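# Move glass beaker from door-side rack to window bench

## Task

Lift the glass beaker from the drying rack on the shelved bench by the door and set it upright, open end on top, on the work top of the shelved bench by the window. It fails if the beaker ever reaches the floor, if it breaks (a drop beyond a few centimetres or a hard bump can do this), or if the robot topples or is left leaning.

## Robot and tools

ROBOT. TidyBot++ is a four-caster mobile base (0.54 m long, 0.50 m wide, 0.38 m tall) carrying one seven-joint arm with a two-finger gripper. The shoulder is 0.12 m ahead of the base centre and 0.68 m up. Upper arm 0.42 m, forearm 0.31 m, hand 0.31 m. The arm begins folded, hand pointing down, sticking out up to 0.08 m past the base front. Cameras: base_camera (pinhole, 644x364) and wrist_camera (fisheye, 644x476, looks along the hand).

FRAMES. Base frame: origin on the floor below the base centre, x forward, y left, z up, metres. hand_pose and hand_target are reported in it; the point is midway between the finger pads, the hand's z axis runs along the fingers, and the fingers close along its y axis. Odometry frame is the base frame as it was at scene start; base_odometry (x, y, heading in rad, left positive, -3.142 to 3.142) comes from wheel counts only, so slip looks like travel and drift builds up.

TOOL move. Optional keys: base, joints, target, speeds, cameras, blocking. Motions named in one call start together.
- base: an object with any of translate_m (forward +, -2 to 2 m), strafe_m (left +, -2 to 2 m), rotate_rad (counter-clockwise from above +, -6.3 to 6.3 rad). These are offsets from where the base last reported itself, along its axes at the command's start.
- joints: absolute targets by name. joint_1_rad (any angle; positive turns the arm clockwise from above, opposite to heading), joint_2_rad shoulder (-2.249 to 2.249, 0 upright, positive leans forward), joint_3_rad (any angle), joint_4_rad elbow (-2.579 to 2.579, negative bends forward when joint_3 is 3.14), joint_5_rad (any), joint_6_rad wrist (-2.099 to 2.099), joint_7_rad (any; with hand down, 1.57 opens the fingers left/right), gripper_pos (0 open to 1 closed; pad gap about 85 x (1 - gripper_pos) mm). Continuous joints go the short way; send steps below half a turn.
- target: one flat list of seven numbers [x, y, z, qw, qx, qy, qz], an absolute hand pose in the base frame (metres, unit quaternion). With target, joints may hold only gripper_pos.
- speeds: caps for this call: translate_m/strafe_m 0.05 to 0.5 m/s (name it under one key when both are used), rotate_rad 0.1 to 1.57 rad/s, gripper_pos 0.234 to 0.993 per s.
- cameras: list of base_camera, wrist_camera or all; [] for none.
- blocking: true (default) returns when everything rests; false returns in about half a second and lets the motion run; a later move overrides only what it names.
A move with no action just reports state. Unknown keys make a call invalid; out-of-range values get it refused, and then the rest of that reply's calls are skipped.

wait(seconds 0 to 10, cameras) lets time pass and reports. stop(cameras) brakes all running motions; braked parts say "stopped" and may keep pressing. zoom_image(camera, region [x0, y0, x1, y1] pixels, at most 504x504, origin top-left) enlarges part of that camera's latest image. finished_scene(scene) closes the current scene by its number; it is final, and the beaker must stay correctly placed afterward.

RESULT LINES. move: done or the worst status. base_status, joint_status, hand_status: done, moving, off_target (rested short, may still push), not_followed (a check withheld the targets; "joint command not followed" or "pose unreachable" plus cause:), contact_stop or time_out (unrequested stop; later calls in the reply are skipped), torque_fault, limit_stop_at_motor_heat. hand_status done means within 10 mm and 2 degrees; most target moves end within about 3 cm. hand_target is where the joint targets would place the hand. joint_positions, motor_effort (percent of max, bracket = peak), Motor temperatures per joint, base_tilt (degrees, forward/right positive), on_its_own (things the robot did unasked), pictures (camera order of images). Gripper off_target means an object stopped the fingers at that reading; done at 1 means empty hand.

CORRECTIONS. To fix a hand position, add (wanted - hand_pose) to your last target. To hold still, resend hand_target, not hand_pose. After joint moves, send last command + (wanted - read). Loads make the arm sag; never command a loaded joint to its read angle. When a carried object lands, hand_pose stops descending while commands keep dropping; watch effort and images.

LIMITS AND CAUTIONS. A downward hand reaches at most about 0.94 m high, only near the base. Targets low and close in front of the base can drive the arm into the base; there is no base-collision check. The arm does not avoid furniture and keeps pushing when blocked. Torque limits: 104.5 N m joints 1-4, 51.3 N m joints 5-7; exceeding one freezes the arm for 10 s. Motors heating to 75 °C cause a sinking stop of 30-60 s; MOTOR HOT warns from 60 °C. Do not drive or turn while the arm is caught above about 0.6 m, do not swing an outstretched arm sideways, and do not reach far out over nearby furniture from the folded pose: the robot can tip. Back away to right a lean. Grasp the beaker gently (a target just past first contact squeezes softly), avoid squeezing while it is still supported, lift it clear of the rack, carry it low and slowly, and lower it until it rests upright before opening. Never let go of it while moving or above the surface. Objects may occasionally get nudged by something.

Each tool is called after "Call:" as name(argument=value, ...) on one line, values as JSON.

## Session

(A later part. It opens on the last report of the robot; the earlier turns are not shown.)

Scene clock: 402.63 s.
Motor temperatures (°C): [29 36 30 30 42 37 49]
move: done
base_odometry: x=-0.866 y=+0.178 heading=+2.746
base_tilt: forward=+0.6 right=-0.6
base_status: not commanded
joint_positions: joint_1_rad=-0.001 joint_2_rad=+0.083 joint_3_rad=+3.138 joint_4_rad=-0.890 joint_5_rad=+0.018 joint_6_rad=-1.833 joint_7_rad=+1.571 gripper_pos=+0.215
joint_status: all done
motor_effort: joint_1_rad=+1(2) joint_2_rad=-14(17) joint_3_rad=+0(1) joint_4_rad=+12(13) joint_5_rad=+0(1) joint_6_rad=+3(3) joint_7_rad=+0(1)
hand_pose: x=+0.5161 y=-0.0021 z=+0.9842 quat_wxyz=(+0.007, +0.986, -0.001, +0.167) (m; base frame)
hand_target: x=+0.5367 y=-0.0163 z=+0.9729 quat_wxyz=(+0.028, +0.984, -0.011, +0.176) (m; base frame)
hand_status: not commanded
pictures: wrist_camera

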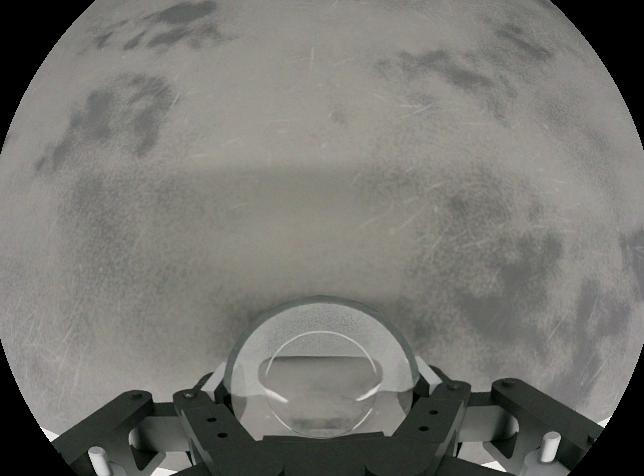

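Call:
move(joints={"joint_2_rad": 0.1, "joint_4_rad": -0.937, "joint_6_rad": -1.766}, cameras=["wrist_camera"])

Scene clock: 406.30 s.
Motor temperatures (°C): [29 36 30 30 42 37 49]
move: done
base_odometry: x=-0.866 y=+0.178 heading=+2.746
base_tilt: forward=+0.6 right=-0.6
base_status: not commanded
joint_positions: joint_1_rad=-0.001 joint_2_rad=+0.081 joint_3_rad=+3.138 joint_4_rad=-0.894 joint_5_rad=+0.018 joint_6_rad=-1.829 joint_7_rad=+1.571 gripper_pos=+0.215
joint_status: all done
motor_effort: joint_1_rad=+1(2) joint_2_rad=-12(15) joint_3_rad=+0(1) joint_4_rad=+10(12) joint_5_rad=+1(1) joint_6_rad=+2(3) joint_7_rad=+0(0)
hand_pose: x=+0.5161 y=-0.0021 z=+0.9840 quat_wxyz=(+0.008, +0.986, -0.001, +0.168) (m; base frame)
hand_target: x=+0.5348 y=-0.0163 z=+0.9672 quat_wxyz=(+0.028, +0.985, -0.010, +0.168) (m; base frame)
hand_status: not commanded
pictures: wrist_camera

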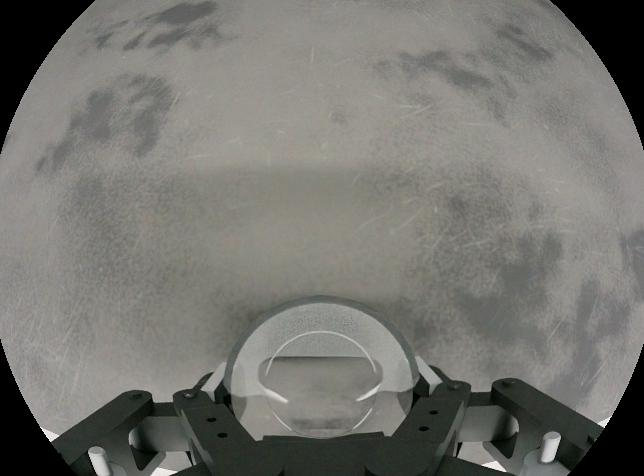

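Call:
move(joints={"joint_2_rad": 0.1, "joint_4_rad": -0.92, "gripper_pos": 0.17}, speeds={"gripper_pos": 0.234}, cameras=["wrist_camera"])

Scene clock: 410.93 s.
Motor temperatures (°C): [29 36 30 30 42 37 49]
move: done
base_odometry: x=-0.866 y=+0.178 heading=+2.746
base_tilt: forward=+0.6 right=-0.6
base_status: not commanded
joint_positions: joint_1_rad=-0.001 joint_2_rad=+0.084 joint_3_rad=+3.138 joint_4_rad=-0.901 joint_5_rad=+0.018 joint_6_rad=-1.829 joint_7_rad=+1.571 gripper_pos=+0.172
joint_status: all done
motor_effort: joint_1_rad=+1(1) joint_2_rad=-17(18) joint_3_rad=+0(1) joint_4_rad=+14(15) joint_5_rad=+0(1) joint_6_rad=+3(3) joint_7_rad=+0(1)
hand_pose: x=+0.5163 y=-0.0022 z=+0.9802 quat_wxyz=(+0.008, +0.987, -0.001, +0.163) (m; base frame)
hand_target: x=+0.5370 y=-0.0163 z=+0.9736 quat_wxyz=(+0.028, +0.984, -0.011, +0.177) (m; base frame)
hand_status: not commanded
pictures: wrist_camera

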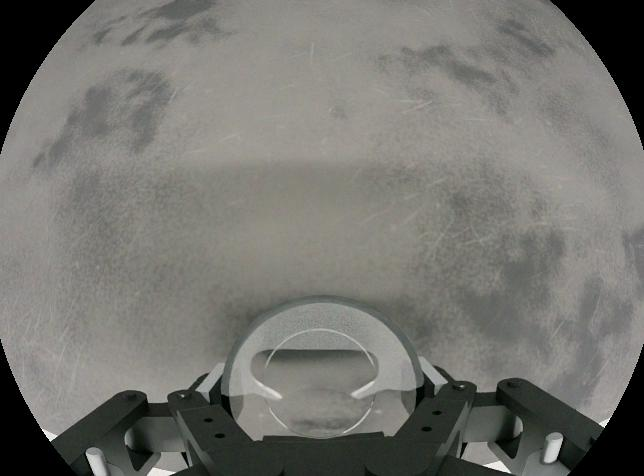

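Call:
move(joints={"gripper_pos": 0.0}, speeds={"gripper_pos": 0.5}, cameras=["wrist_camera"])

Scene clock: 417.40 s.
Motor temperatures (°C): [29 36 30 30 42 37 49]
move: done
base_odometry: x=-0.866 y=+0.178 heading=+2.746
base_tilt: forward=+0.6 right=-0.6
base_status: not commanded
joint_positions: joint_1_rad=-0.001 joint_2_rad=+0.084 joint_3_rad=+3.138 joint_4_rad=-0.901 joint_5_rad=+0.018 joint_6_rad=-1.829 joint_7_rad=+1.571 gripper_pos=+0.000
joint_status: all done
motor_effort: joint_1_rad=+2(2) joint_2_rad=-17(18) joint_3_rad=+0(1) joint_4_rad=+14(14) joint_5_rad=+0(1) joint_6_rad=+3(3) joint_7_rad=+0(1)
hand_pose: x=+0.5163 y=-0.0022 z=+0.9802 quat_wxyz=(+0.008, +0.987, -0.001, +0.163) (m; base frame)
hand_target: x=+0.5370 y=-0.0163 z=+0.9736 quat_wxyz=(+0.028, +0.984, -0.011, +0.177) (m; base frame)
hand_status: not commanded
pictures: wrist_camera

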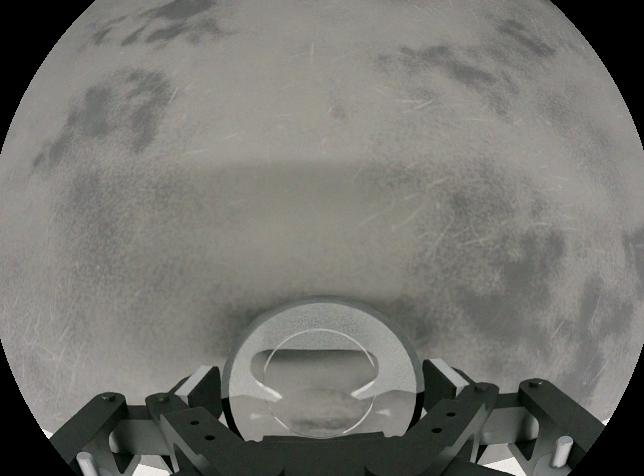

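Call:
move(base={"translate_m": -0.3}, joints={"joint_2_rad": 0.1, "joint_4_rad": -0.745, "joint_6_rad": -2.0}, speeds={"translate_m": 0.4}, cameras=["wrist_camera"])

Scene clock: 432.07 s.
Motor temperatures (°C): [29 36 30 30 42 37 49]
move: done
base_odometry: x=-0.589 y=+0.062 heading=+2.747
base_tilt: forward=+0.6 right=-0.6
base_status: done
joint_positions: joint_1_rad=-0.001 joint_2_rad=+0.086 joint_3_rad=+3.138 joint_4_rad=-0.753 joint_5_rad=+0.021 joint_6_rad=-1.945 joint_7_rad=+1.571 gripper_pos=+0.000
joint_status: all done
motor_effort: joint_1_rad=+1(4) joint_2_rad=-15(22) joint_3_rad=+0(2) joint_4_rad=+13(16) joint_5_rad=+0(1) joint_6_rad=+3(4) joint_7_rad=+0(1)
hand_pose: x=+0.4979 y=-0.0031 z=+1.0194 quat_wxyz=(+0.008, +0.984, -0.003, +0.178) (m; base frame)
hand_target: x=+0.4868 y=-0.0151 z=+1.0118 quat_wxyz=(+0.025, +0.989, -0.016, +0.148) (m; base frame)
hand_status: not commanded
pictures: wrist_camera

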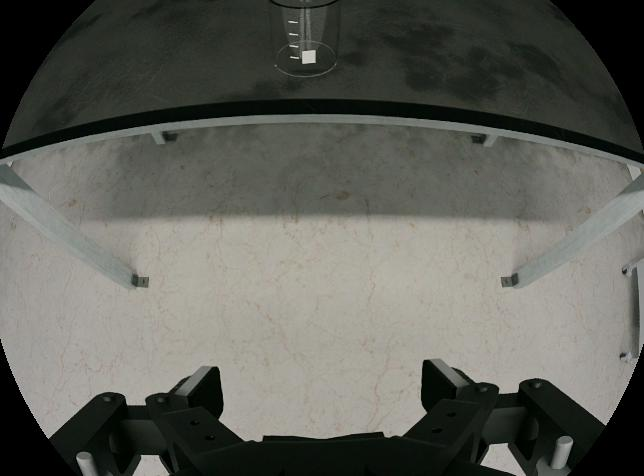

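Call:
zoom_image(camera="wrist_camera", region=[0, 80, 240, 200])

Call:
zoom_image(camera="wrist_camera", region=[404, 80, 644, 200])

Call:
zoom_image(camera="wrist_camera", region=[222, 0, 382, 120])

Scaled by 2.100.

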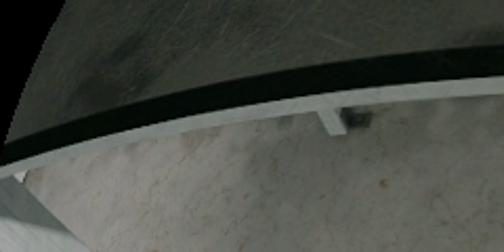

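Scaled by 2.100.

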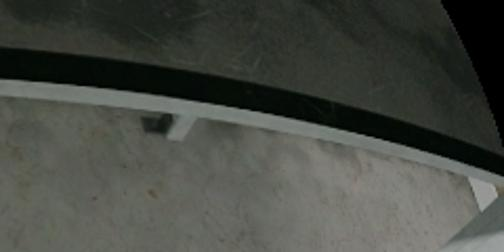

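Scaled by 3.150.

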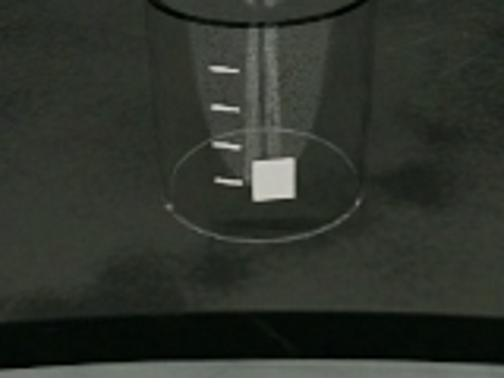

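Call:
move(joints={"joint_1_rad": 0.0, "joint_2_rad": -0.21, "joint_3_rad": 3.14, "joint_4_rad": -2.327, "joint_5_rad": 0.06, "joint_6_rad": 0.74, "joint_7_rad": -1.57, "gripper_pos": 0.0})

Scene clock: 468.40 s.
Motor temperatures (°C): [29 36 30 30 42 37 49]
move: done
base_odometry: x=-0.589 y=+0.062 heading=+2.747
base_tilt: forward=+0.6 right=-0.6
base_status: not commanded
joint_positions: joint_1_rad=-0.001 joint_2_rad=-0.184 joint_3_rad=+3.138 joint_4_rad=-2.301 joint_5_rad=+0.021 joint_6_rad=+0.652 joint_7_rad=-1.498 gripper_pos=+0.000
joint_status: all done
motor_effort: joint_1_rad=+1(2) joint_2_rad=-13(20) joint_3_rad=+0(1) joint_4_rad=+17(19) joint_5_rad=+1(2) joint_6_rad=+9(9) joint_7_rad=+0(2)
hand_pose: x=+0.6203 y=+0.0078 z=+0.9650 quat_wxyz=(-0.743, +0.037, -0.668, +0.028) (m; base frame)
hand_target: x=+0.6051 y=+0.0148 z=+0.9896 quat_wxyz=(-0.772, +0.031, -0.635, +0.004) (m; base frame)
hand_status: not commanded
pictures: base_camera, wrist_camera

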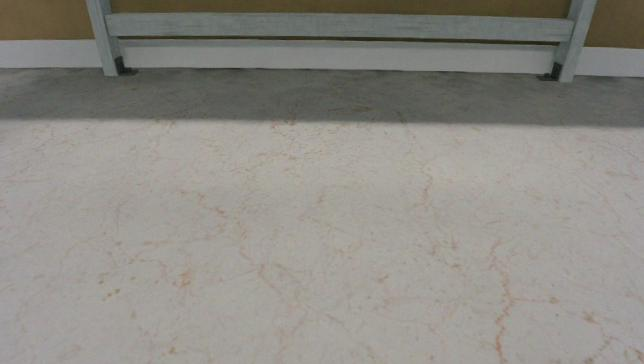

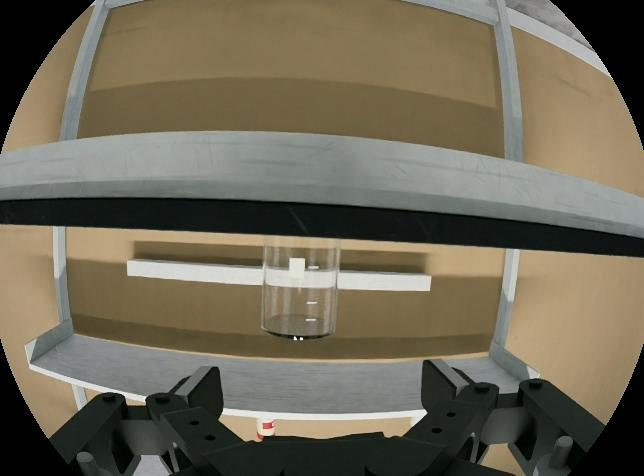

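Call:
move(base={"translate_m": 0.12, "strafe_m": -0.0095}, joints={"joint_2_rad": -0.21, "joint_4_rad": -2.266, "joint_6_rad": 0.74, "joint_7_rad": -1.645}, speeds={"translate_m": 0.2})

Scene clock: 498.27 s.
Motor temperatures (°C): [29 36 30 30 42 37 49]
move: done
base_odometry: x=-0.697 y=+0.118 heading=+2.746
base_tilt: forward=+0.6 right=-0.6
base_status: done
joint_positions: joint_1_rad=-0.001 joint_2_rad=-0.195 joint_3_rad=+3.138 joint_4_rad=-2.268 joint_5_rad=+0.021 joint_6_rad=+0.659 joint_7_rad=-1.576 gripper_pos=+0.000
joint_status: all done
motor_effort: joint_1_rad=+1(2) joint_2_rad=-12(15) joint_3_rad=+0(2) joint_4_rad=+18(19) joint_5_rad=-1(1) joint_6_rad=+9(10) joint_7_rad=-1(1)
hand_pose: x=+0.6206 y=+0.0078 z=+0.9918 quat_wxyz=(-0.760, +0.010, -0.650, -0.001) (m; base frame)
hand_target: x=+0.6104 y=+0.0148 z=+1.0248 quat_wxyz=(-0.790, +0.007, -0.612, -0.025) (m; base frame)
hand_status: not commanded
pictures: base_camera, wrist_camera

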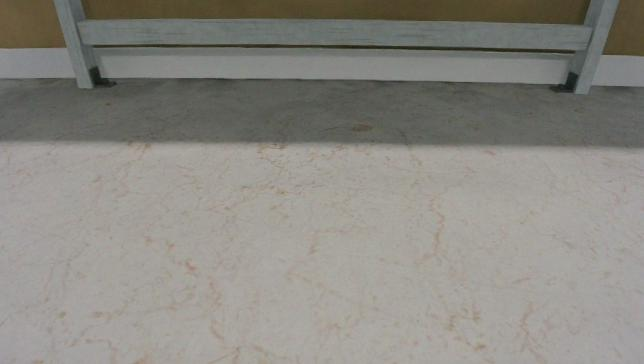

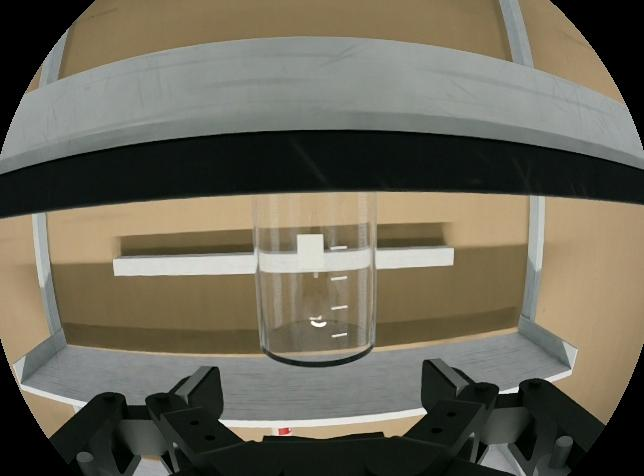

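Call:
move(base={"translate_m": 0.045}, joints={"joint_2_rad": -0.21, "joint_4_rad": -2.312, "joint_6_rad": 0.6}, speeds={"translate_m": 0.12}, cameras=["wrist_camera"])

Scene clock: 507.00 s.
Motor temperatures (°C): [29 36 30 30 42 37 49]
move: done
base_odometry: x=-0.738 y=+0.136 heading=+2.746
base_tilt: forward=+0.6 right=-0.6
base_status: done
joint_positions: joint_1_rad=-0.001 joint_2_rad=-0.201 joint_3_rad=+3.138 joint_4_rad=-2.294 joint_5_rad=+0.021 joint_6_rad=+0.614 joint_7_rad=-1.576 gripper_pos=+0.000
joint_status: all done
motor_effort: joint_1_rad=+0(1) joint_2_rad=-11(14) joint_3_rad=+0(1) joint_4_rad=+18(18) joint_5_rad=+0(1) joint_6_rad=+9(10) joint_7_rad=+0(1)
hand_pose: x=+0.6173 y=+0.0076 z=+0.9656 quat_wxyz=(-0.739, +0.010, -0.674, -0.001) (m; base frame)
hand_target: x=+0.6127 y=+0.0128 z=+0.9552 quat_wxyz=(-0.730, +0.005, -0.683, -0.021) (m; base frame)
hand_status: not commanded
pictures: wrist_camera

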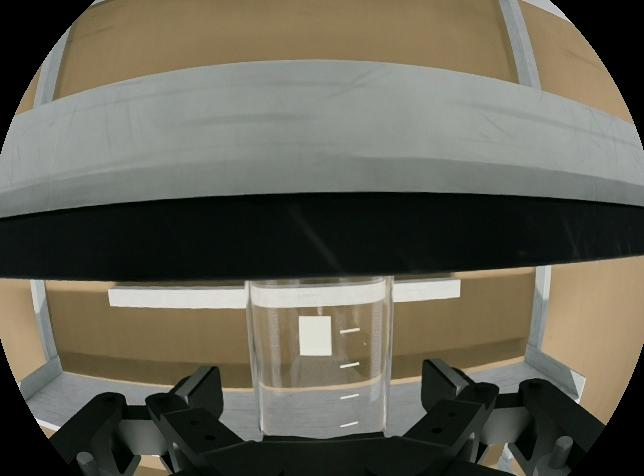

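Call:
move(base={"translate_m": 0.042}, joints={"joint_2_rad": -0.21, "joint_4_rad": -2.312, "joint_6_rad": 0.732}, speeds={"translate_m": 0.08}, cameras=["wrist_camera"])

Scene clock: 511.90 s.
Motor temperatures (°C): [29 36 30 30 42 37 49]
move: done
base_odometry: x=-0.777 y=+0.152 heading=+2.745
base_tilt: forward=+0.6 right=-0.6
base_status: done
joint_positions: joint_1_rad=-0.001 joint_2_rad=-0.201 joint_3_rad=+3.138 joint_4_rad=-2.297 joint_5_rad=+0.021 joint_6_rad=+0.704 joint_7_rad=-1.576 gripper_pos=+0.000
joint_status: all done
motor_effort: joint_1_rad=+1(2) joint_2_rad=-11(14) joint_3_rad=+1(1) joint_4_rad=+18(20) joint_5_rad=+0(1) joint_6_rad=+9(10) joint_7_rad=+0(1)
hand_pose: x=+0.6132 y=+0.0080 z=+0.9923 quat_wxyz=(-0.768, +0.010, -0.641, -0.002) (m; base frame)
hand_target: x=+0.6071 y=+0.0147 z=+0.9958 quat_wxyz=(-0.774, +0.007, -0.633, -0.025) (m; base frame)
hand_status: not commanded
pictures: wrist_camera

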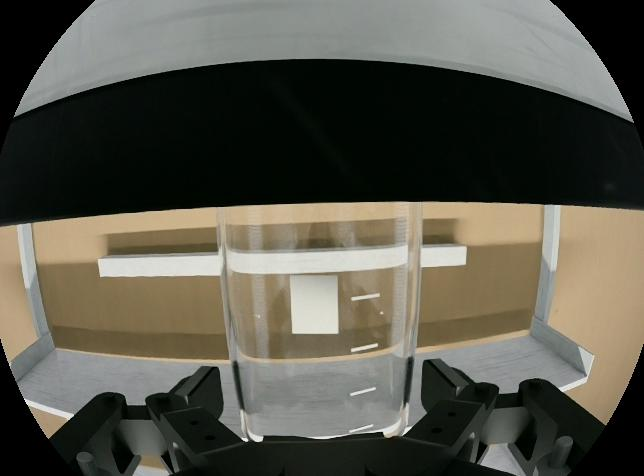

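Call:
move(joints={"joint_2_rad": -0.21, "joint_4_rad": -2.312, "joint_6_rad": 0.615}, cameras=["wrist_camera"])

Call:
zoom_image(camera="wrist_camera", region=[180, 220, 460, 476])

Scene clock: 528.37 s.
Motor temperatures (°C): [29 36 30 30 42 37 49]
move: done
base_odometry: x=-0.777 y=+0.152 heading=+2.745
base_tilt: forward=+0.6 right=-0.6
base_status: not commanded
joint_positions: joint_1_rad=-0.001 joint_2_rad=-0.201 joint_3_rad=+3.138 joint_4_rad=-2.298 joint_5_rad=+0.021 joint_6_rad=+0.625 joint_7_rad=-1.576 gripper_pos=+0.000
joint_status: all done
motor_effort: joint_1_rad=+1(1) joint_2_rad=-11(13) joint_3_rad=+0(1) joint_4_rad=+17(20) joint_5_rad=+0(1) joint_6_rad=+9(10) joint_7_rad=-1(1)
hand_pose: x=+0.6164 y=+0.0076 z=+0.9671 quat_wxyz=(-0.741, +0.010, -0.671, -0.001) (m; base frame)
hand_target: x=+0.6123 y=+0.0130 z=+0.9598 quat_wxyz=(-0.735, +0.005, -0.677, -0.021) (m; base frame)
hand_status: not commanded
pictures: wrist_camera

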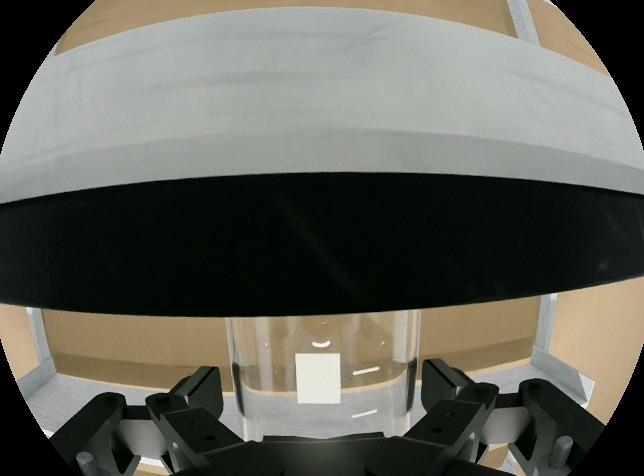

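Scaled by 1.800.

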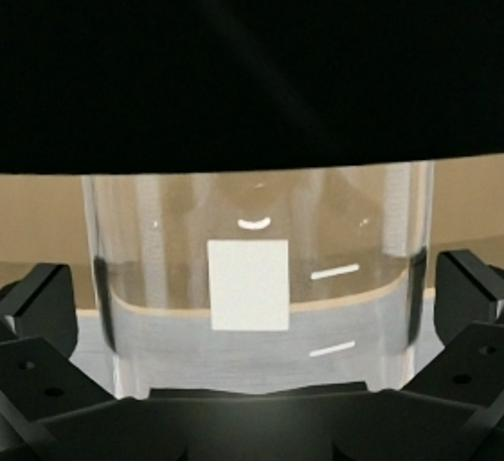

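Call:
move(joints={"gripper_pos": 0.19}, speeds={"gripper_pos": 0.3}, cameras=["wrist_camera"])

Call:
move(joints={"gripper_pos": 0.22}, speeds={"gripper_pos": 0.234}, cameras=["wrist_camera"])

Scene clock: 535.40 s.
Motor temperatures (°C): [29 36 30 30 42 37 49]
move: done
base_odometry: x=-0.777 y=+0.152 heading=+2.745
base_tilt: forward=+0.6 right=-0.6
base_status: not commanded
joint_positions: joint_1_rad=-0.001 joint_2_rad=-0.201 joint_3_rad=+3.138 joint_4_rad=-2.298 joint_5_rad=+0.021 joint_6_rad=+0.625 joint_7_rad=-1.576 gripper_pos=+0.192
joint_status: all done
motor_effort: joint_1_rad=+1(1) joint_2_rad=-12(12) joint_3_rad=+0(1) joint_4_rad=+18(18) joint_5_rad=+0(1) joint_6_rad=+9(9) joint_7_rad=+0(1)
hand_pose: x=+0.6164 y=+0.0076 z=+0.9671 quat_wxyz=(-0.741, +0.010, -0.671, -0.001) (m; base frame)
hand_target: x=+0.6123 y=+0.0130 z=+0.9598 quat_wxyz=(-0.735, +0.005, -0.677, -0.021) (m; base frame)
hand_status: not commanded
pictures: wrist_camera

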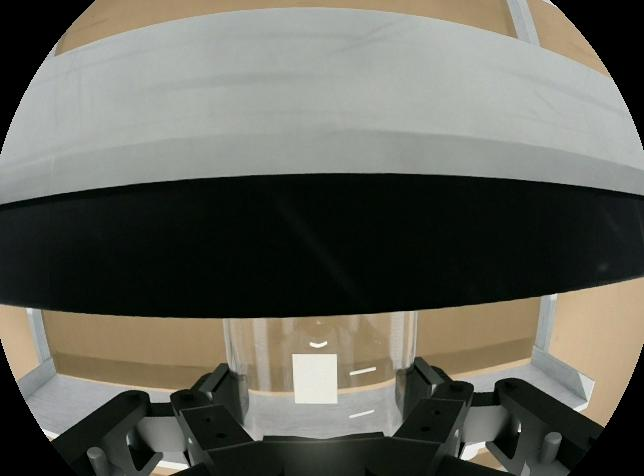

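Scene clock: 535.83 s.
Motor temperatures (°C): [29 36 30 30 42 37 49]
move: done
base_odometry: x=-0.777 y=+0.152 heading=+2.745
base_tilt: forward=+0.6 right=-0.6
base_status: not commanded
joint_positions: joint_1_rad=-0.001 joint_2_rad=-0.201 joint_3_rad=+3.138 joint_4_rad=-2.298 joint_5_rad=+0.021 joint_6_rad=+0.625 joint_7_rad=-1.576 gripper_pos=+0.208
joint_status: all done
motor_effort: joint_1_rad=+0(2) joint_2_rad=-13(13) joint_3_rad=-1(1) joint_4_rad=+18(19) joint_5_rad=-1(1) joint_6_rad=+10(10) joint_7_rad=+0(1)
hand_pose: x=+0.6164 y=+0.0076 z=+0.9671 quat_wxyz=(-0.741, +0.010, -0.671, -0.001) (m; base frame)
hand_target: x=+0.6123 y=+0.0130 z=+0.9598 quat_wxyz=(-0.735, +0.005, -0.677, -0.021) (m; base frame)
hand_status: not commanded
pictures: wrist_camera

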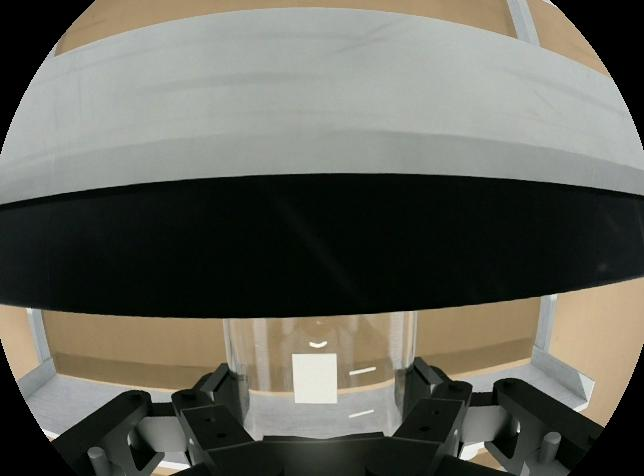

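Call:
move(joints={"joint_2_rad": -0.21, "joint_4_rad": -2.058, "joint_6_rad": 0.37}, cameras=["wrist_camera"])

Scene clock: 551.17 s.
Motor temperatures (°C): [29 36 30 30 42 37 49]
move: done
base_odometry: x=-0.777 y=+0.152 heading=+2.745
base_tilt: forward=+0.6 right=-0.6
base_status: not commanded
joint_positions: joint_1_rad=-0.001 joint_2_rad=-0.201 joint_3_rad=+3.138 joint_4_rad=-2.074 joint_5_rad=+0.021 joint_6_rad=+0.430 joint_7_rad=-1.576 gripper_pos=+0.217
joint_status: all done
motor_effort: joint_1_rad=+1(2) joint_2_rad=-14(15) joint_3_rad=+0(1) joint_4_rad=+20(20) joint_5_rad=+0(1) joint_6_rad=+10(11) joint_7_rad=+0(1)
hand_pose: x=+0.6437 y=+0.0067 z=+1.0406 quat_wxyz=(-0.751, +0.010, -0.660, +0.001) (m; base frame)
hand_target: x=+0.6435 y=+0.0090 z=+1.0359 quat_wxyz=(-0.739, +0.002, -0.674, -0.015) (m; base frame)
hand_status: not commanded
pictures: wrist_camera

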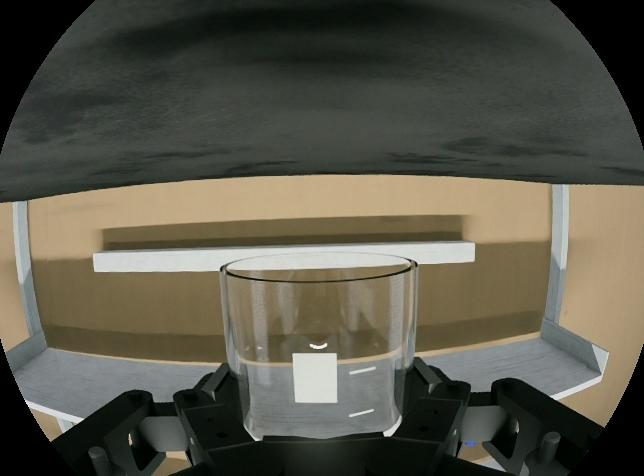

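Call:
move(base={"translate_m": 0.045}, joints={"joint_2_rad": -0.21, "joint_4_rad": -1.853, "joint_6_rad": -0.09, "joint_7_rad": 1.45}, speeds={"translate_m": 0.1}, cameras=["wrist_camera"])

Scene clock: 557.23 s.
Motor temperatures (°C): [29 36 30 30 42 37 49]
move: done
base_odometry: x=-0.819 y=+0.170 heading=+2.745
base_tilt: forward=+0.6 right=-0.6
base_status: done
joint_positions: joint_1_rad=-0.001 joint_2_rad=-0.202 joint_3_rad=+3.138 joint_4_rad=-1.872 joint_5_rad=+0.021 joint_6_rad=-0.031 joint_7_rad=+1.380 gripper_pos=+0.217
joint_status: all done
motor_effort: joint_1_rad=+1(2) joint_2_rad=-15(18) joint_3_rad=+0(2) joint_4_rad=+21(21) joint_5_rad=+0(1) joint_6_rad=+10(10) joint_7_rad=+0(2)
hand_pose: x=+0.6559 y=+0.0038 z=+1.0225 quat_wxyz=(-0.057, +0.749, -0.062, +0.657) (m; base frame)
hand_target: x=+0.6520 y=+0.0006 z=+1.0204 quat_wxyz=(-0.018, +0.762, -0.024, +0.647) (m; base frame)
hand_status: not commanded
pictures: wrist_camera

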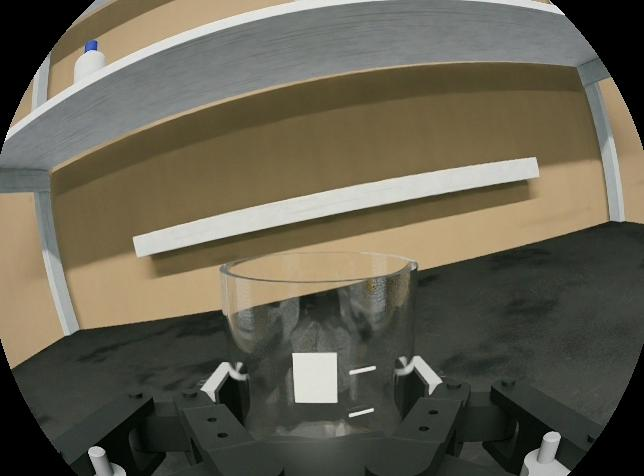

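Call:
move(joints={"joint_2_rad": -0.21, "joint_4_rad": -2.018, "joint_6_rad": 0.175, "joint_7_rad": 1.62}, cameras=["wrist_camera"])

Scene clock: 564.97 s.
Motor temperatures (°C): [29 36 30 30 42 37 49]
move: done
base_odometry: x=-0.819 y=+0.170 heading=+2.745
base_tilt: forward=+0.6 right=-0.6
base_status: not commanded
joint_positions: joint_1_rad=-0.001 joint_2_rad=-0.202 joint_3_rad=+3.138 joint_4_rad=-2.001 joint_5_rad=+0.021 joint_6_rad=+0.081 joint_7_rad=+1.549 gripper_pos=+0.217
joint_status: all done
motor_effort: joint_1_rad=+1(2) joint_2_rad=-14(16) joint_3_rad=+0(1) joint_4_rad=+20(22) joint_5_rad=+0(1) joint_6_rad=+10(11) joint_7_rad=-1(1)
hand_pose: x=+0.6486 y=+0.0045 z=+0.9772 quat_wxyz=(-0.002, +0.757, +0.002, +0.653) (m; base frame)
hand_target: x=+0.6475 y=+0.0055 z=+1.0000 quat_wxyz=(+0.033, +0.728, +0.044, +0.684) (m; base frame)
hand_status: not commanded
pictures: wrist_camera

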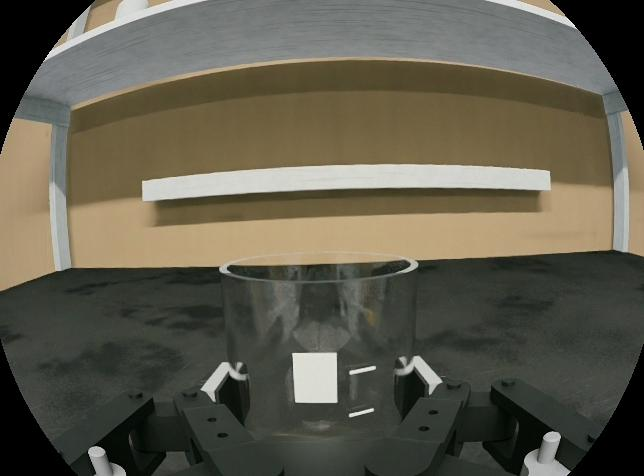

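Call:
move(joints={"joint_2_rad": -0.21, "joint_4_rad": -2.062, "joint_6_rad": 0.233, "joint_7_rad": 1.62}, cameras=["wrist_camera"])

Scene clock: 568.40 s.
Motor temperatures (°C): [29 36 30 30 42 37 49]
move: done
base_odometry: x=-0.819 y=+0.170 heading=+2.745
base_tilt: forward=+0.6 right=-0.6
base_status: not commanded
joint_positions: joint_1_rad=-0.001 joint_2_rad=-0.202 joint_3_rad=+3.138 joint_4_rad=-2.045 joint_5_rad=+0.021 joint_6_rad=+0.141 joint_7_rad=+1.550 gripper_pos=+0.217
joint_status: all done
motor_effort: joint_1_rad=+0(1) joint_2_rad=-14(15) joint_3_rad=+0(1) joint_4_rad=+20(21) joint_5_rad=+0(1) joint_6_rad=+9(11) joint_7_rad=+0(1)
hand_pose: x=+0.6459 y=+0.0048 z=+0.9691 quat_wxyz=(-0.002, +0.752, +0.003, +0.660) (m; base frame)
hand_target: x=+0.6442 y=+0.0066 z=+0.9909 quat_wxyz=(+0.032, +0.723, +0.044, +0.689) (m; base frame)
hand_status: not commanded
pictures: wrist_camera

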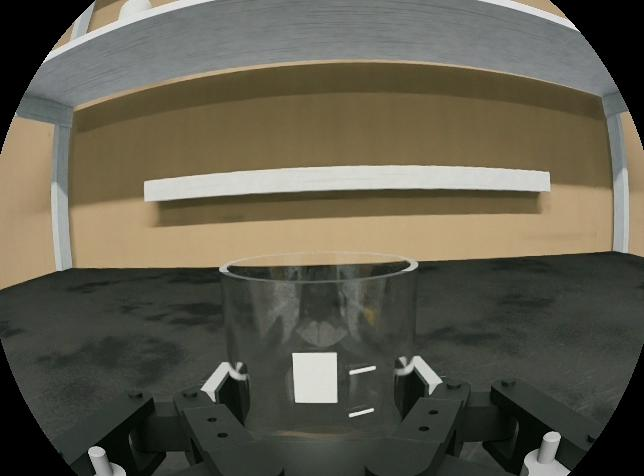

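Call:
move(joints={"joint_2_rad": -0.21, "joint_4_rad": -2.082, "joint_6_rad": 0.253, "joint_7_rad": 1.62}, cameras=["wrist_camera"])

Scene clock: 572.43 s.
Motor temperatures (°C): [29 36 30 30 42 37 49]
move: done
base_odometry: x=-0.819 y=+0.170 heading=+2.745
base_tilt: forward=+0.6 right=-0.6
base_status: not commanded
joint_positions: joint_1_rad=-0.001 joint_2_rad=-0.202 joint_3_rad=+3.138 joint_4_rad=-2.064 joint_5_rad=+0.021 joint_6_rad=+0.162 joint_7_rad=+1.550 gripper_pos=+0.217
joint_status: all done
motor_effort: joint_1_rad=+0(1) joint_2_rad=-14(15) joint_3_rad=+0(1) joint_4_rad=+20(21) joint_5_rad=-1(1) joint_6_rad=+10(10) joint_7_rad=-1(1)
hand_pose: x=+0.6443 y=+0.0050 z=+0.9640 quat_wxyz=(-0.002, +0.751, +0.003, +0.660) (m; base frame)
hand_target: x=+0.6423 y=+0.0069 z=+0.9849 quat_wxyz=(+0.031, +0.723, +0.045, +0.689) (m; base frame)
hand_status: not commanded
pictures: wrist_camera

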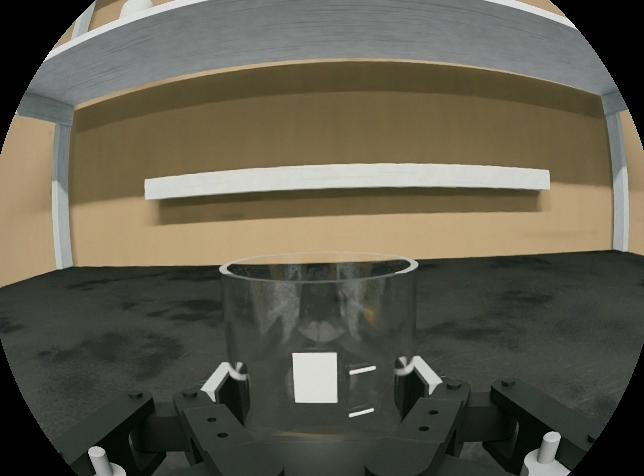

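Call:
move(joints={"joint_2_rad": -0.21, "joint_4_rad": -2.097, "joint_6_rad": 0.268, "joint_7_rad": 1.62}, cameras=[])

Call:
move(joints={"joint_2_rad": -0.21, "joint_4_rad": -2.109, "joint_6_rad": 0.28, "joint_7_rad": 1.62}, cameras=["wrist_camera"])

Scene clock: 574.47 s.
Motor temperatures (°C): [29 36 30 30 42 37 49]
move: done
base_odometry: x=-0.819 y=+0.170 heading=+2.745
base_tilt: forward=+0.6 right=-0.6
base_status: not commanded
joint_positions: joint_1_rad=-0.001 joint_2_rad=-0.202 joint_3_rad=+3.138 joint_4_rad=-2.078 joint_5_rad=+0.021 joint_6_rad=+0.177 joint_7_rad=+1.550 gripper_pos=+0.217
joint_status: all done
motor_effort: joint_1_rad=+1(1) joint_2_rad=-14(15) joint_3_rad=+0(1) joint_4_rad=+20(21) joint_5_rad=-1(1) joint_6_rad=+10(10) joint_7_rad=+0(1)
hand_pose: x=+0.6430 y=+0.0050 z=+0.9599 quat_wxyz=(-0.002, +0.751, +0.003, +0.661) (m; base frame)
hand_target: x=+0.6409 y=+0.0072 z=+0.9804 quat_wxyz=(+0.031, +0.723, +0.045, +0.689) (m; base frame)
hand_status: not commanded
pictures: none
No camera images: "cameras" was empty.

Scene clock: 575.00 s.
Motor temperatures (°C): [29 36 30 30 42 37 49]
move: done
base_odometry: x=-0.819 y=+0.170 heading=+2.745
base_tilt: forward=+0.6 right=-0.6
base_status: not commanded
joint_positions: joint_1_rad=-0.001 joint_2_rad=-0.202 joint_3_rad=+3.138 joint_4_rad=-2.089 joint_5_rad=+0.021 joint_6_rad=+0.189 joint_7_rad=+1.550 gripper_pos=+0.217
joint_status: all done
motor_effort: joint_1_rad=+1(1) joint_2_rad=-14(15) joint_3_rad=+0(1) joint_4_rad=+20(20) joint_5_rad=+0(1) joint_6_rad=+10(10) joint_7_rad=+0(1)
hand_pose: x=+0.6419 y=+0.0051 z=+0.9565 quat_wxyz=(-0.003, +0.751, +0.003, +0.661) (m; base frame)
hand_target: x=+0.6397 y=+0.0074 z=+0.9768 quat_wxyz=(+0.030, +0.723, +0.045, +0.689) (m; base frame)
hand_status: not commanded
pictures: wrist_camera

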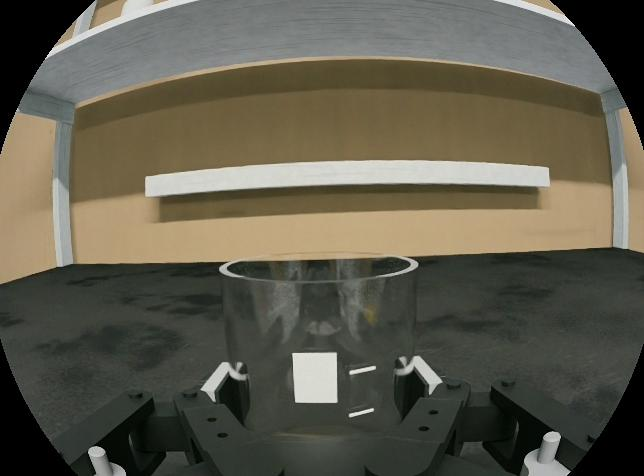

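Call:
move(joints={"joint_2_rad": -0.21, "joint_4_rad": -2.12, "joint_6_rad": 0.291, "joint_7_rad": 1.62}, cameras=[])

Call:
move(joints={"joint_2_rad": -0.21, "joint_4_rad": -2.131, "joint_6_rad": 0.302, "joint_7_rad": 1.62}, cameras=["wrist_camera"])

Scene clock: 577.03 s.
Motor temperatures (°C): [29 36 30 30 42 37 49]
move: done
base_odometry: x=-0.819 y=+0.170 heading=+2.745
base_tilt: forward=+0.6 right=-0.6
base_status: not commanded
joint_positions: joint_1_rad=-0.001 joint_2_rad=-0.202 joint_3_rad=+3.138 joint_4_rad=-2.100 joint_5_rad=+0.021 joint_6_rad=+0.200 joint_7_rad=+1.550 gripper_pos=+0.217
joint_status: all done
motor_effort: joint_1_rad=+0(1) joint_2_rad=-14(14) joint_3_rad=+0(1) joint_4_rad=+20(21) joint_5_rad=-1(1) joint_6_rad=+10(10) joint_7_rad=+0(1)
hand_pose: x=+0.6409 y=+0.0052 z=+0.9534 quat_wxyz=(-0.003, +0.751, +0.003, +0.661) (m; base frame)
hand_target: x=+0.6386 y=+0.0076 z=+0.9736 quat_wxyz=(+0.030, +0.723, +0.045, +0.689) (m; base frame)
hand_status: not commanded
pictures: none
No camera images: "cameras" was empty.

Scene clock: 577.57 s.
Motor temperatures (°C): [29 36 30 30 42 37 49]
move: done
base_odometry: x=-0.819 y=+0.170 heading=+2.745
base_tilt: forward=+0.6 right=-0.6
base_status: not commanded
joint_positions: joint_1_rad=-0.001 joint_2_rad=-0.202 joint_3_rad=+3.138 joint_4_rad=-2.110 joint_5_rad=+0.021 joint_6_rad=+0.213 joint_7_rad=+1.551 gripper_pos=+0.217
joint_status: all done
motor_effort: joint_1_rad=+1(1) joint_2_rad=-14(15) joint_3_rad=+0(1) joint_4_rad=+19(20) joint_5_rad=-1(1) joint_6_rad=+9(10) joint_7_rad=+0(1)
hand_pose: x=+0.6400 y=+0.0053 z=+0.9516 quat_wxyz=(-0.003, +0.750, +0.004, +0.662) (m; base frame)
hand_target: x=+0.6374 y=+0.0078 z=+0.9703 quat_wxyz=(+0.030, +0.723, +0.045, +0.689) (m; base frame)
hand_status: not commanded
pictures: wrist_camera

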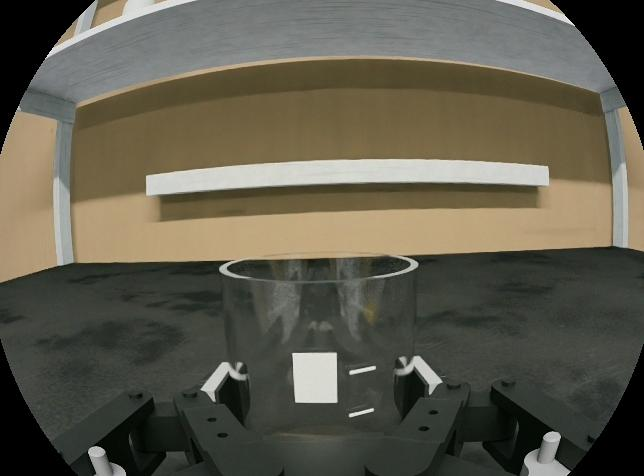

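Call:
move(joints={"joint_2_rad": -0.21, "joint_4_rad": -2.142, "joint_6_rad": 0.305, "joint_7_rad": 1.62}, cameras=["wrist_camera"])

Scene clock: 579.73 s.
Motor temperatures (°C): [29 36 30 30 42 37 49]
move: done
base_odometry: x=-0.819 y=+0.170 heading=+2.745
base_tilt: forward=+0.6 right=-0.6
base_status: not commanded
joint_positions: joint_1_rad=-0.001 joint_2_rad=-0.202 joint_3_rad=+3.138 joint_4_rad=-2.115 joint_5_rad=+0.021 joint_6_rad=+0.222 joint_7_rad=+1.551 gripper_pos=+0.217
joint_status: all done
motor_effort: joint_1_rad=+0(1) joint_2_rad=-12(13) joint_3_rad=+0(1) joint_4_rad=+19(20) joint_5_rad=+0(1) joint_6_rad=+9(10) joint_7_rad=+0(1)
hand_pose: x=+0.6397 y=+0.0053 z=+0.9514 quat_wxyz=(-0.003, +0.748, +0.004, +0.664) (m; base frame)
hand_target: x=+0.6361 y=+0.0079 z=+0.9646 quat_wxyz=(+0.030, +0.725, +0.046, +0.686) (m; base frame)
hand_status: not commanded
pictures: wrist_camera

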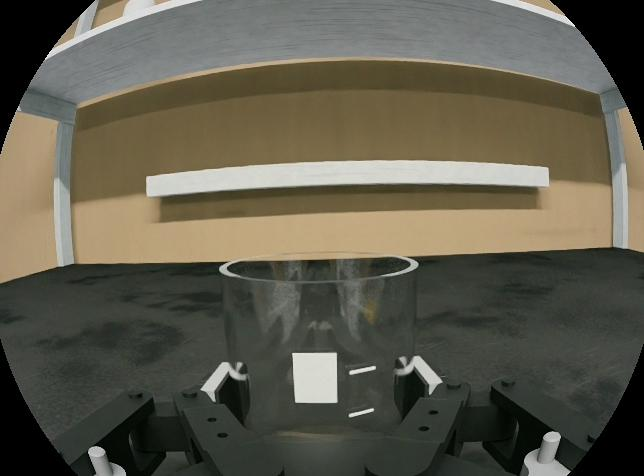

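Call:
move(joints={"joint_2_rad": -0.21, "joint_4_rad": -2.132, "gripper_pos": 0.17}, speeds={"gripper_pos": 0.234}, cameras=["wrist_camera"])

Scene clock: 583.20 s.
Motor temperatures (°C): [29 36 30 30 42 37 49]
move: done
base_odometry: x=-0.819 y=+0.170 heading=+2.745
base_tilt: forward=+0.6 right=-0.6
base_status: not commanded
joint_positions: joint_1_rad=-0.001 joint_2_rad=-0.202 joint_3_rad=+3.138 joint_4_rad=-2.115 joint_5_rad=+0.021 joint_6_rad=+0.223 joint_7_rad=+1.551 gripper_pos=+0.172
joint_status: all done
motor_effort: joint_1_rad=+0(2) joint_2_rad=-13(13) joint_3_rad=+0(1) joint_4_rad=+19(20) joint_5_rad=-1(1) joint_6_rad=+9(10) joint_7_rad=+0(1)
hand_pose: x=+0.6397 y=+0.0053 z=+0.9514 quat_wxyz=(-0.003, +0.748, +0.004, +0.664) (m; base frame)
hand_target: x=+0.6373 y=+0.0079 z=+0.9706 quat_wxyz=(+0.030, +0.722, +0.045, +0.690) (m; base frame)
hand_status: not commanded
pictures: wrist_camera

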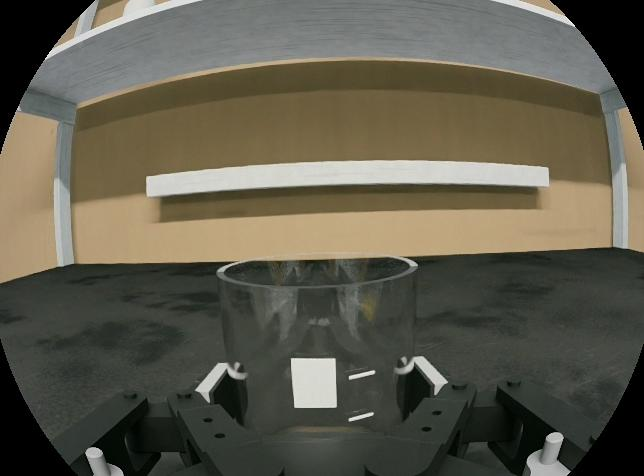

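Call:
move(joints={"gripper_pos": 0.0}, speeds={"gripper_pos": 0.5}, cameras=["wrist_camera"])

Scene clock: 585.47 s.
Motor temperatures (°C): [29 36 30 30 42 37 49]
move: done
base_odometry: x=-0.819 y=+0.170 heading=+2.745
base_tilt: forward=+0.6 right=-0.6
base_status: not commanded
joint_positions: joint_1_rad=-0.001 joint_2_rad=-0.202 joint_3_rad=+3.138 joint_4_rad=-2.115 joint_5_rad=+0.021 joint_6_rad=+0.223 joint_7_rad=+1.551 gripper_pos=+0.000
joint_status: all done
motor_effort: joint_1_rad=+1(1) joint_2_rad=-13(14) joint_3_rad=+0(1) joint_4_rad=+19(19) joint_5_rad=+1(1) joint_6_rad=+9(9) joint_7_rad=+0(1)
hand_pose: x=+0.6397 y=+0.0053 z=+0.9514 quat_wxyz=(-0.003, +0.748, +0.004, +0.664) (m; base frame)
hand_target: x=+0.6373 y=+0.0079 z=+0.9706 quat_wxyz=(+0.030, +0.722, +0.045, +0.690) (m; base frame)
hand_status: not commanded
pictures: wrist_camera

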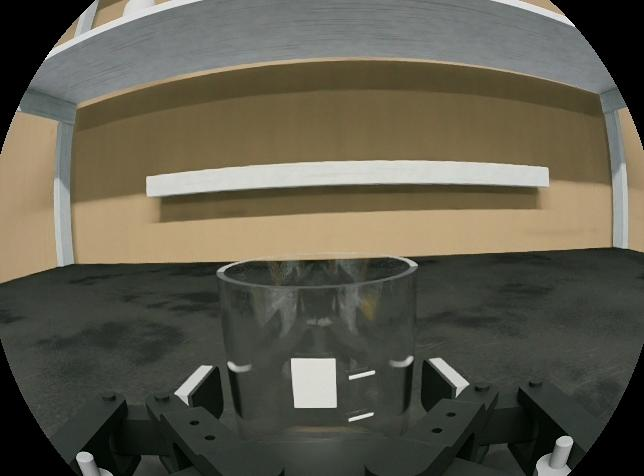

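Call:
move(base={"translate_m": -0.15}, speeds={"translate_m": 0.12}, cameras=["wrist_camera"])

Scene clock: 589.87 s.
Motor temperatures (°C): [29 36 30 30 42 37 49]
move: done
base_odometry: x=-0.680 y=+0.112 heading=+2.745
base_tilt: forward=+0.6 right=-0.6
base_status: done
joint_positions: joint_1_rad=-0.001 joint_2_rad=-0.204 joint_3_rad=+3.138 joint_4_rad=-2.115 joint_5_rad=+0.021 joint_6_rad=+0.223 joint_7_rad=+1.551 gripper_pos=+0.000
joint_status: not commanded
motor_effort: joint_1_rad=+1(2) joint_2_rad=-12(17) joint_3_rad=+1(1) joint_4_rad=+19(19) joint_5_rad=+0(1) joint_6_rad=+9(9) joint_7_rad=+0(1)
hand_pose: x=+0.6393 y=+0.0053 z=+0.9523 quat_wxyz=(-0.003, +0.747, +0.004, +0.664) (m; base frame)
hand_target: x=+0.6373 y=+0.0079 z=+0.9706 quat_wxyz=(+0.030, +0.722, +0.045, +0.690) (m; base frame)
hand_status: not commanded
pictures: wrist_camera

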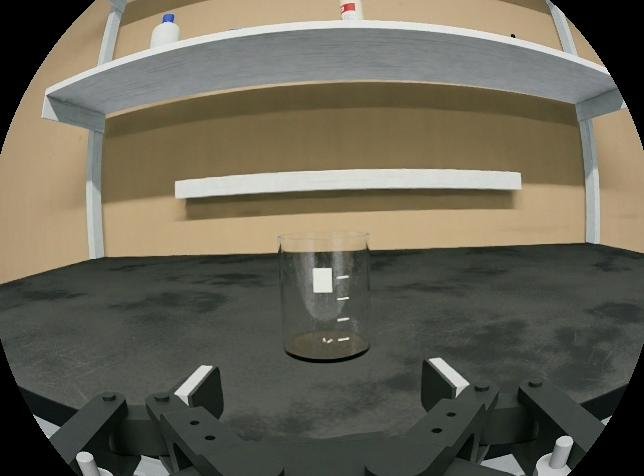

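Call:
finished_scene(scene=2)

The scene is finished: the task was done.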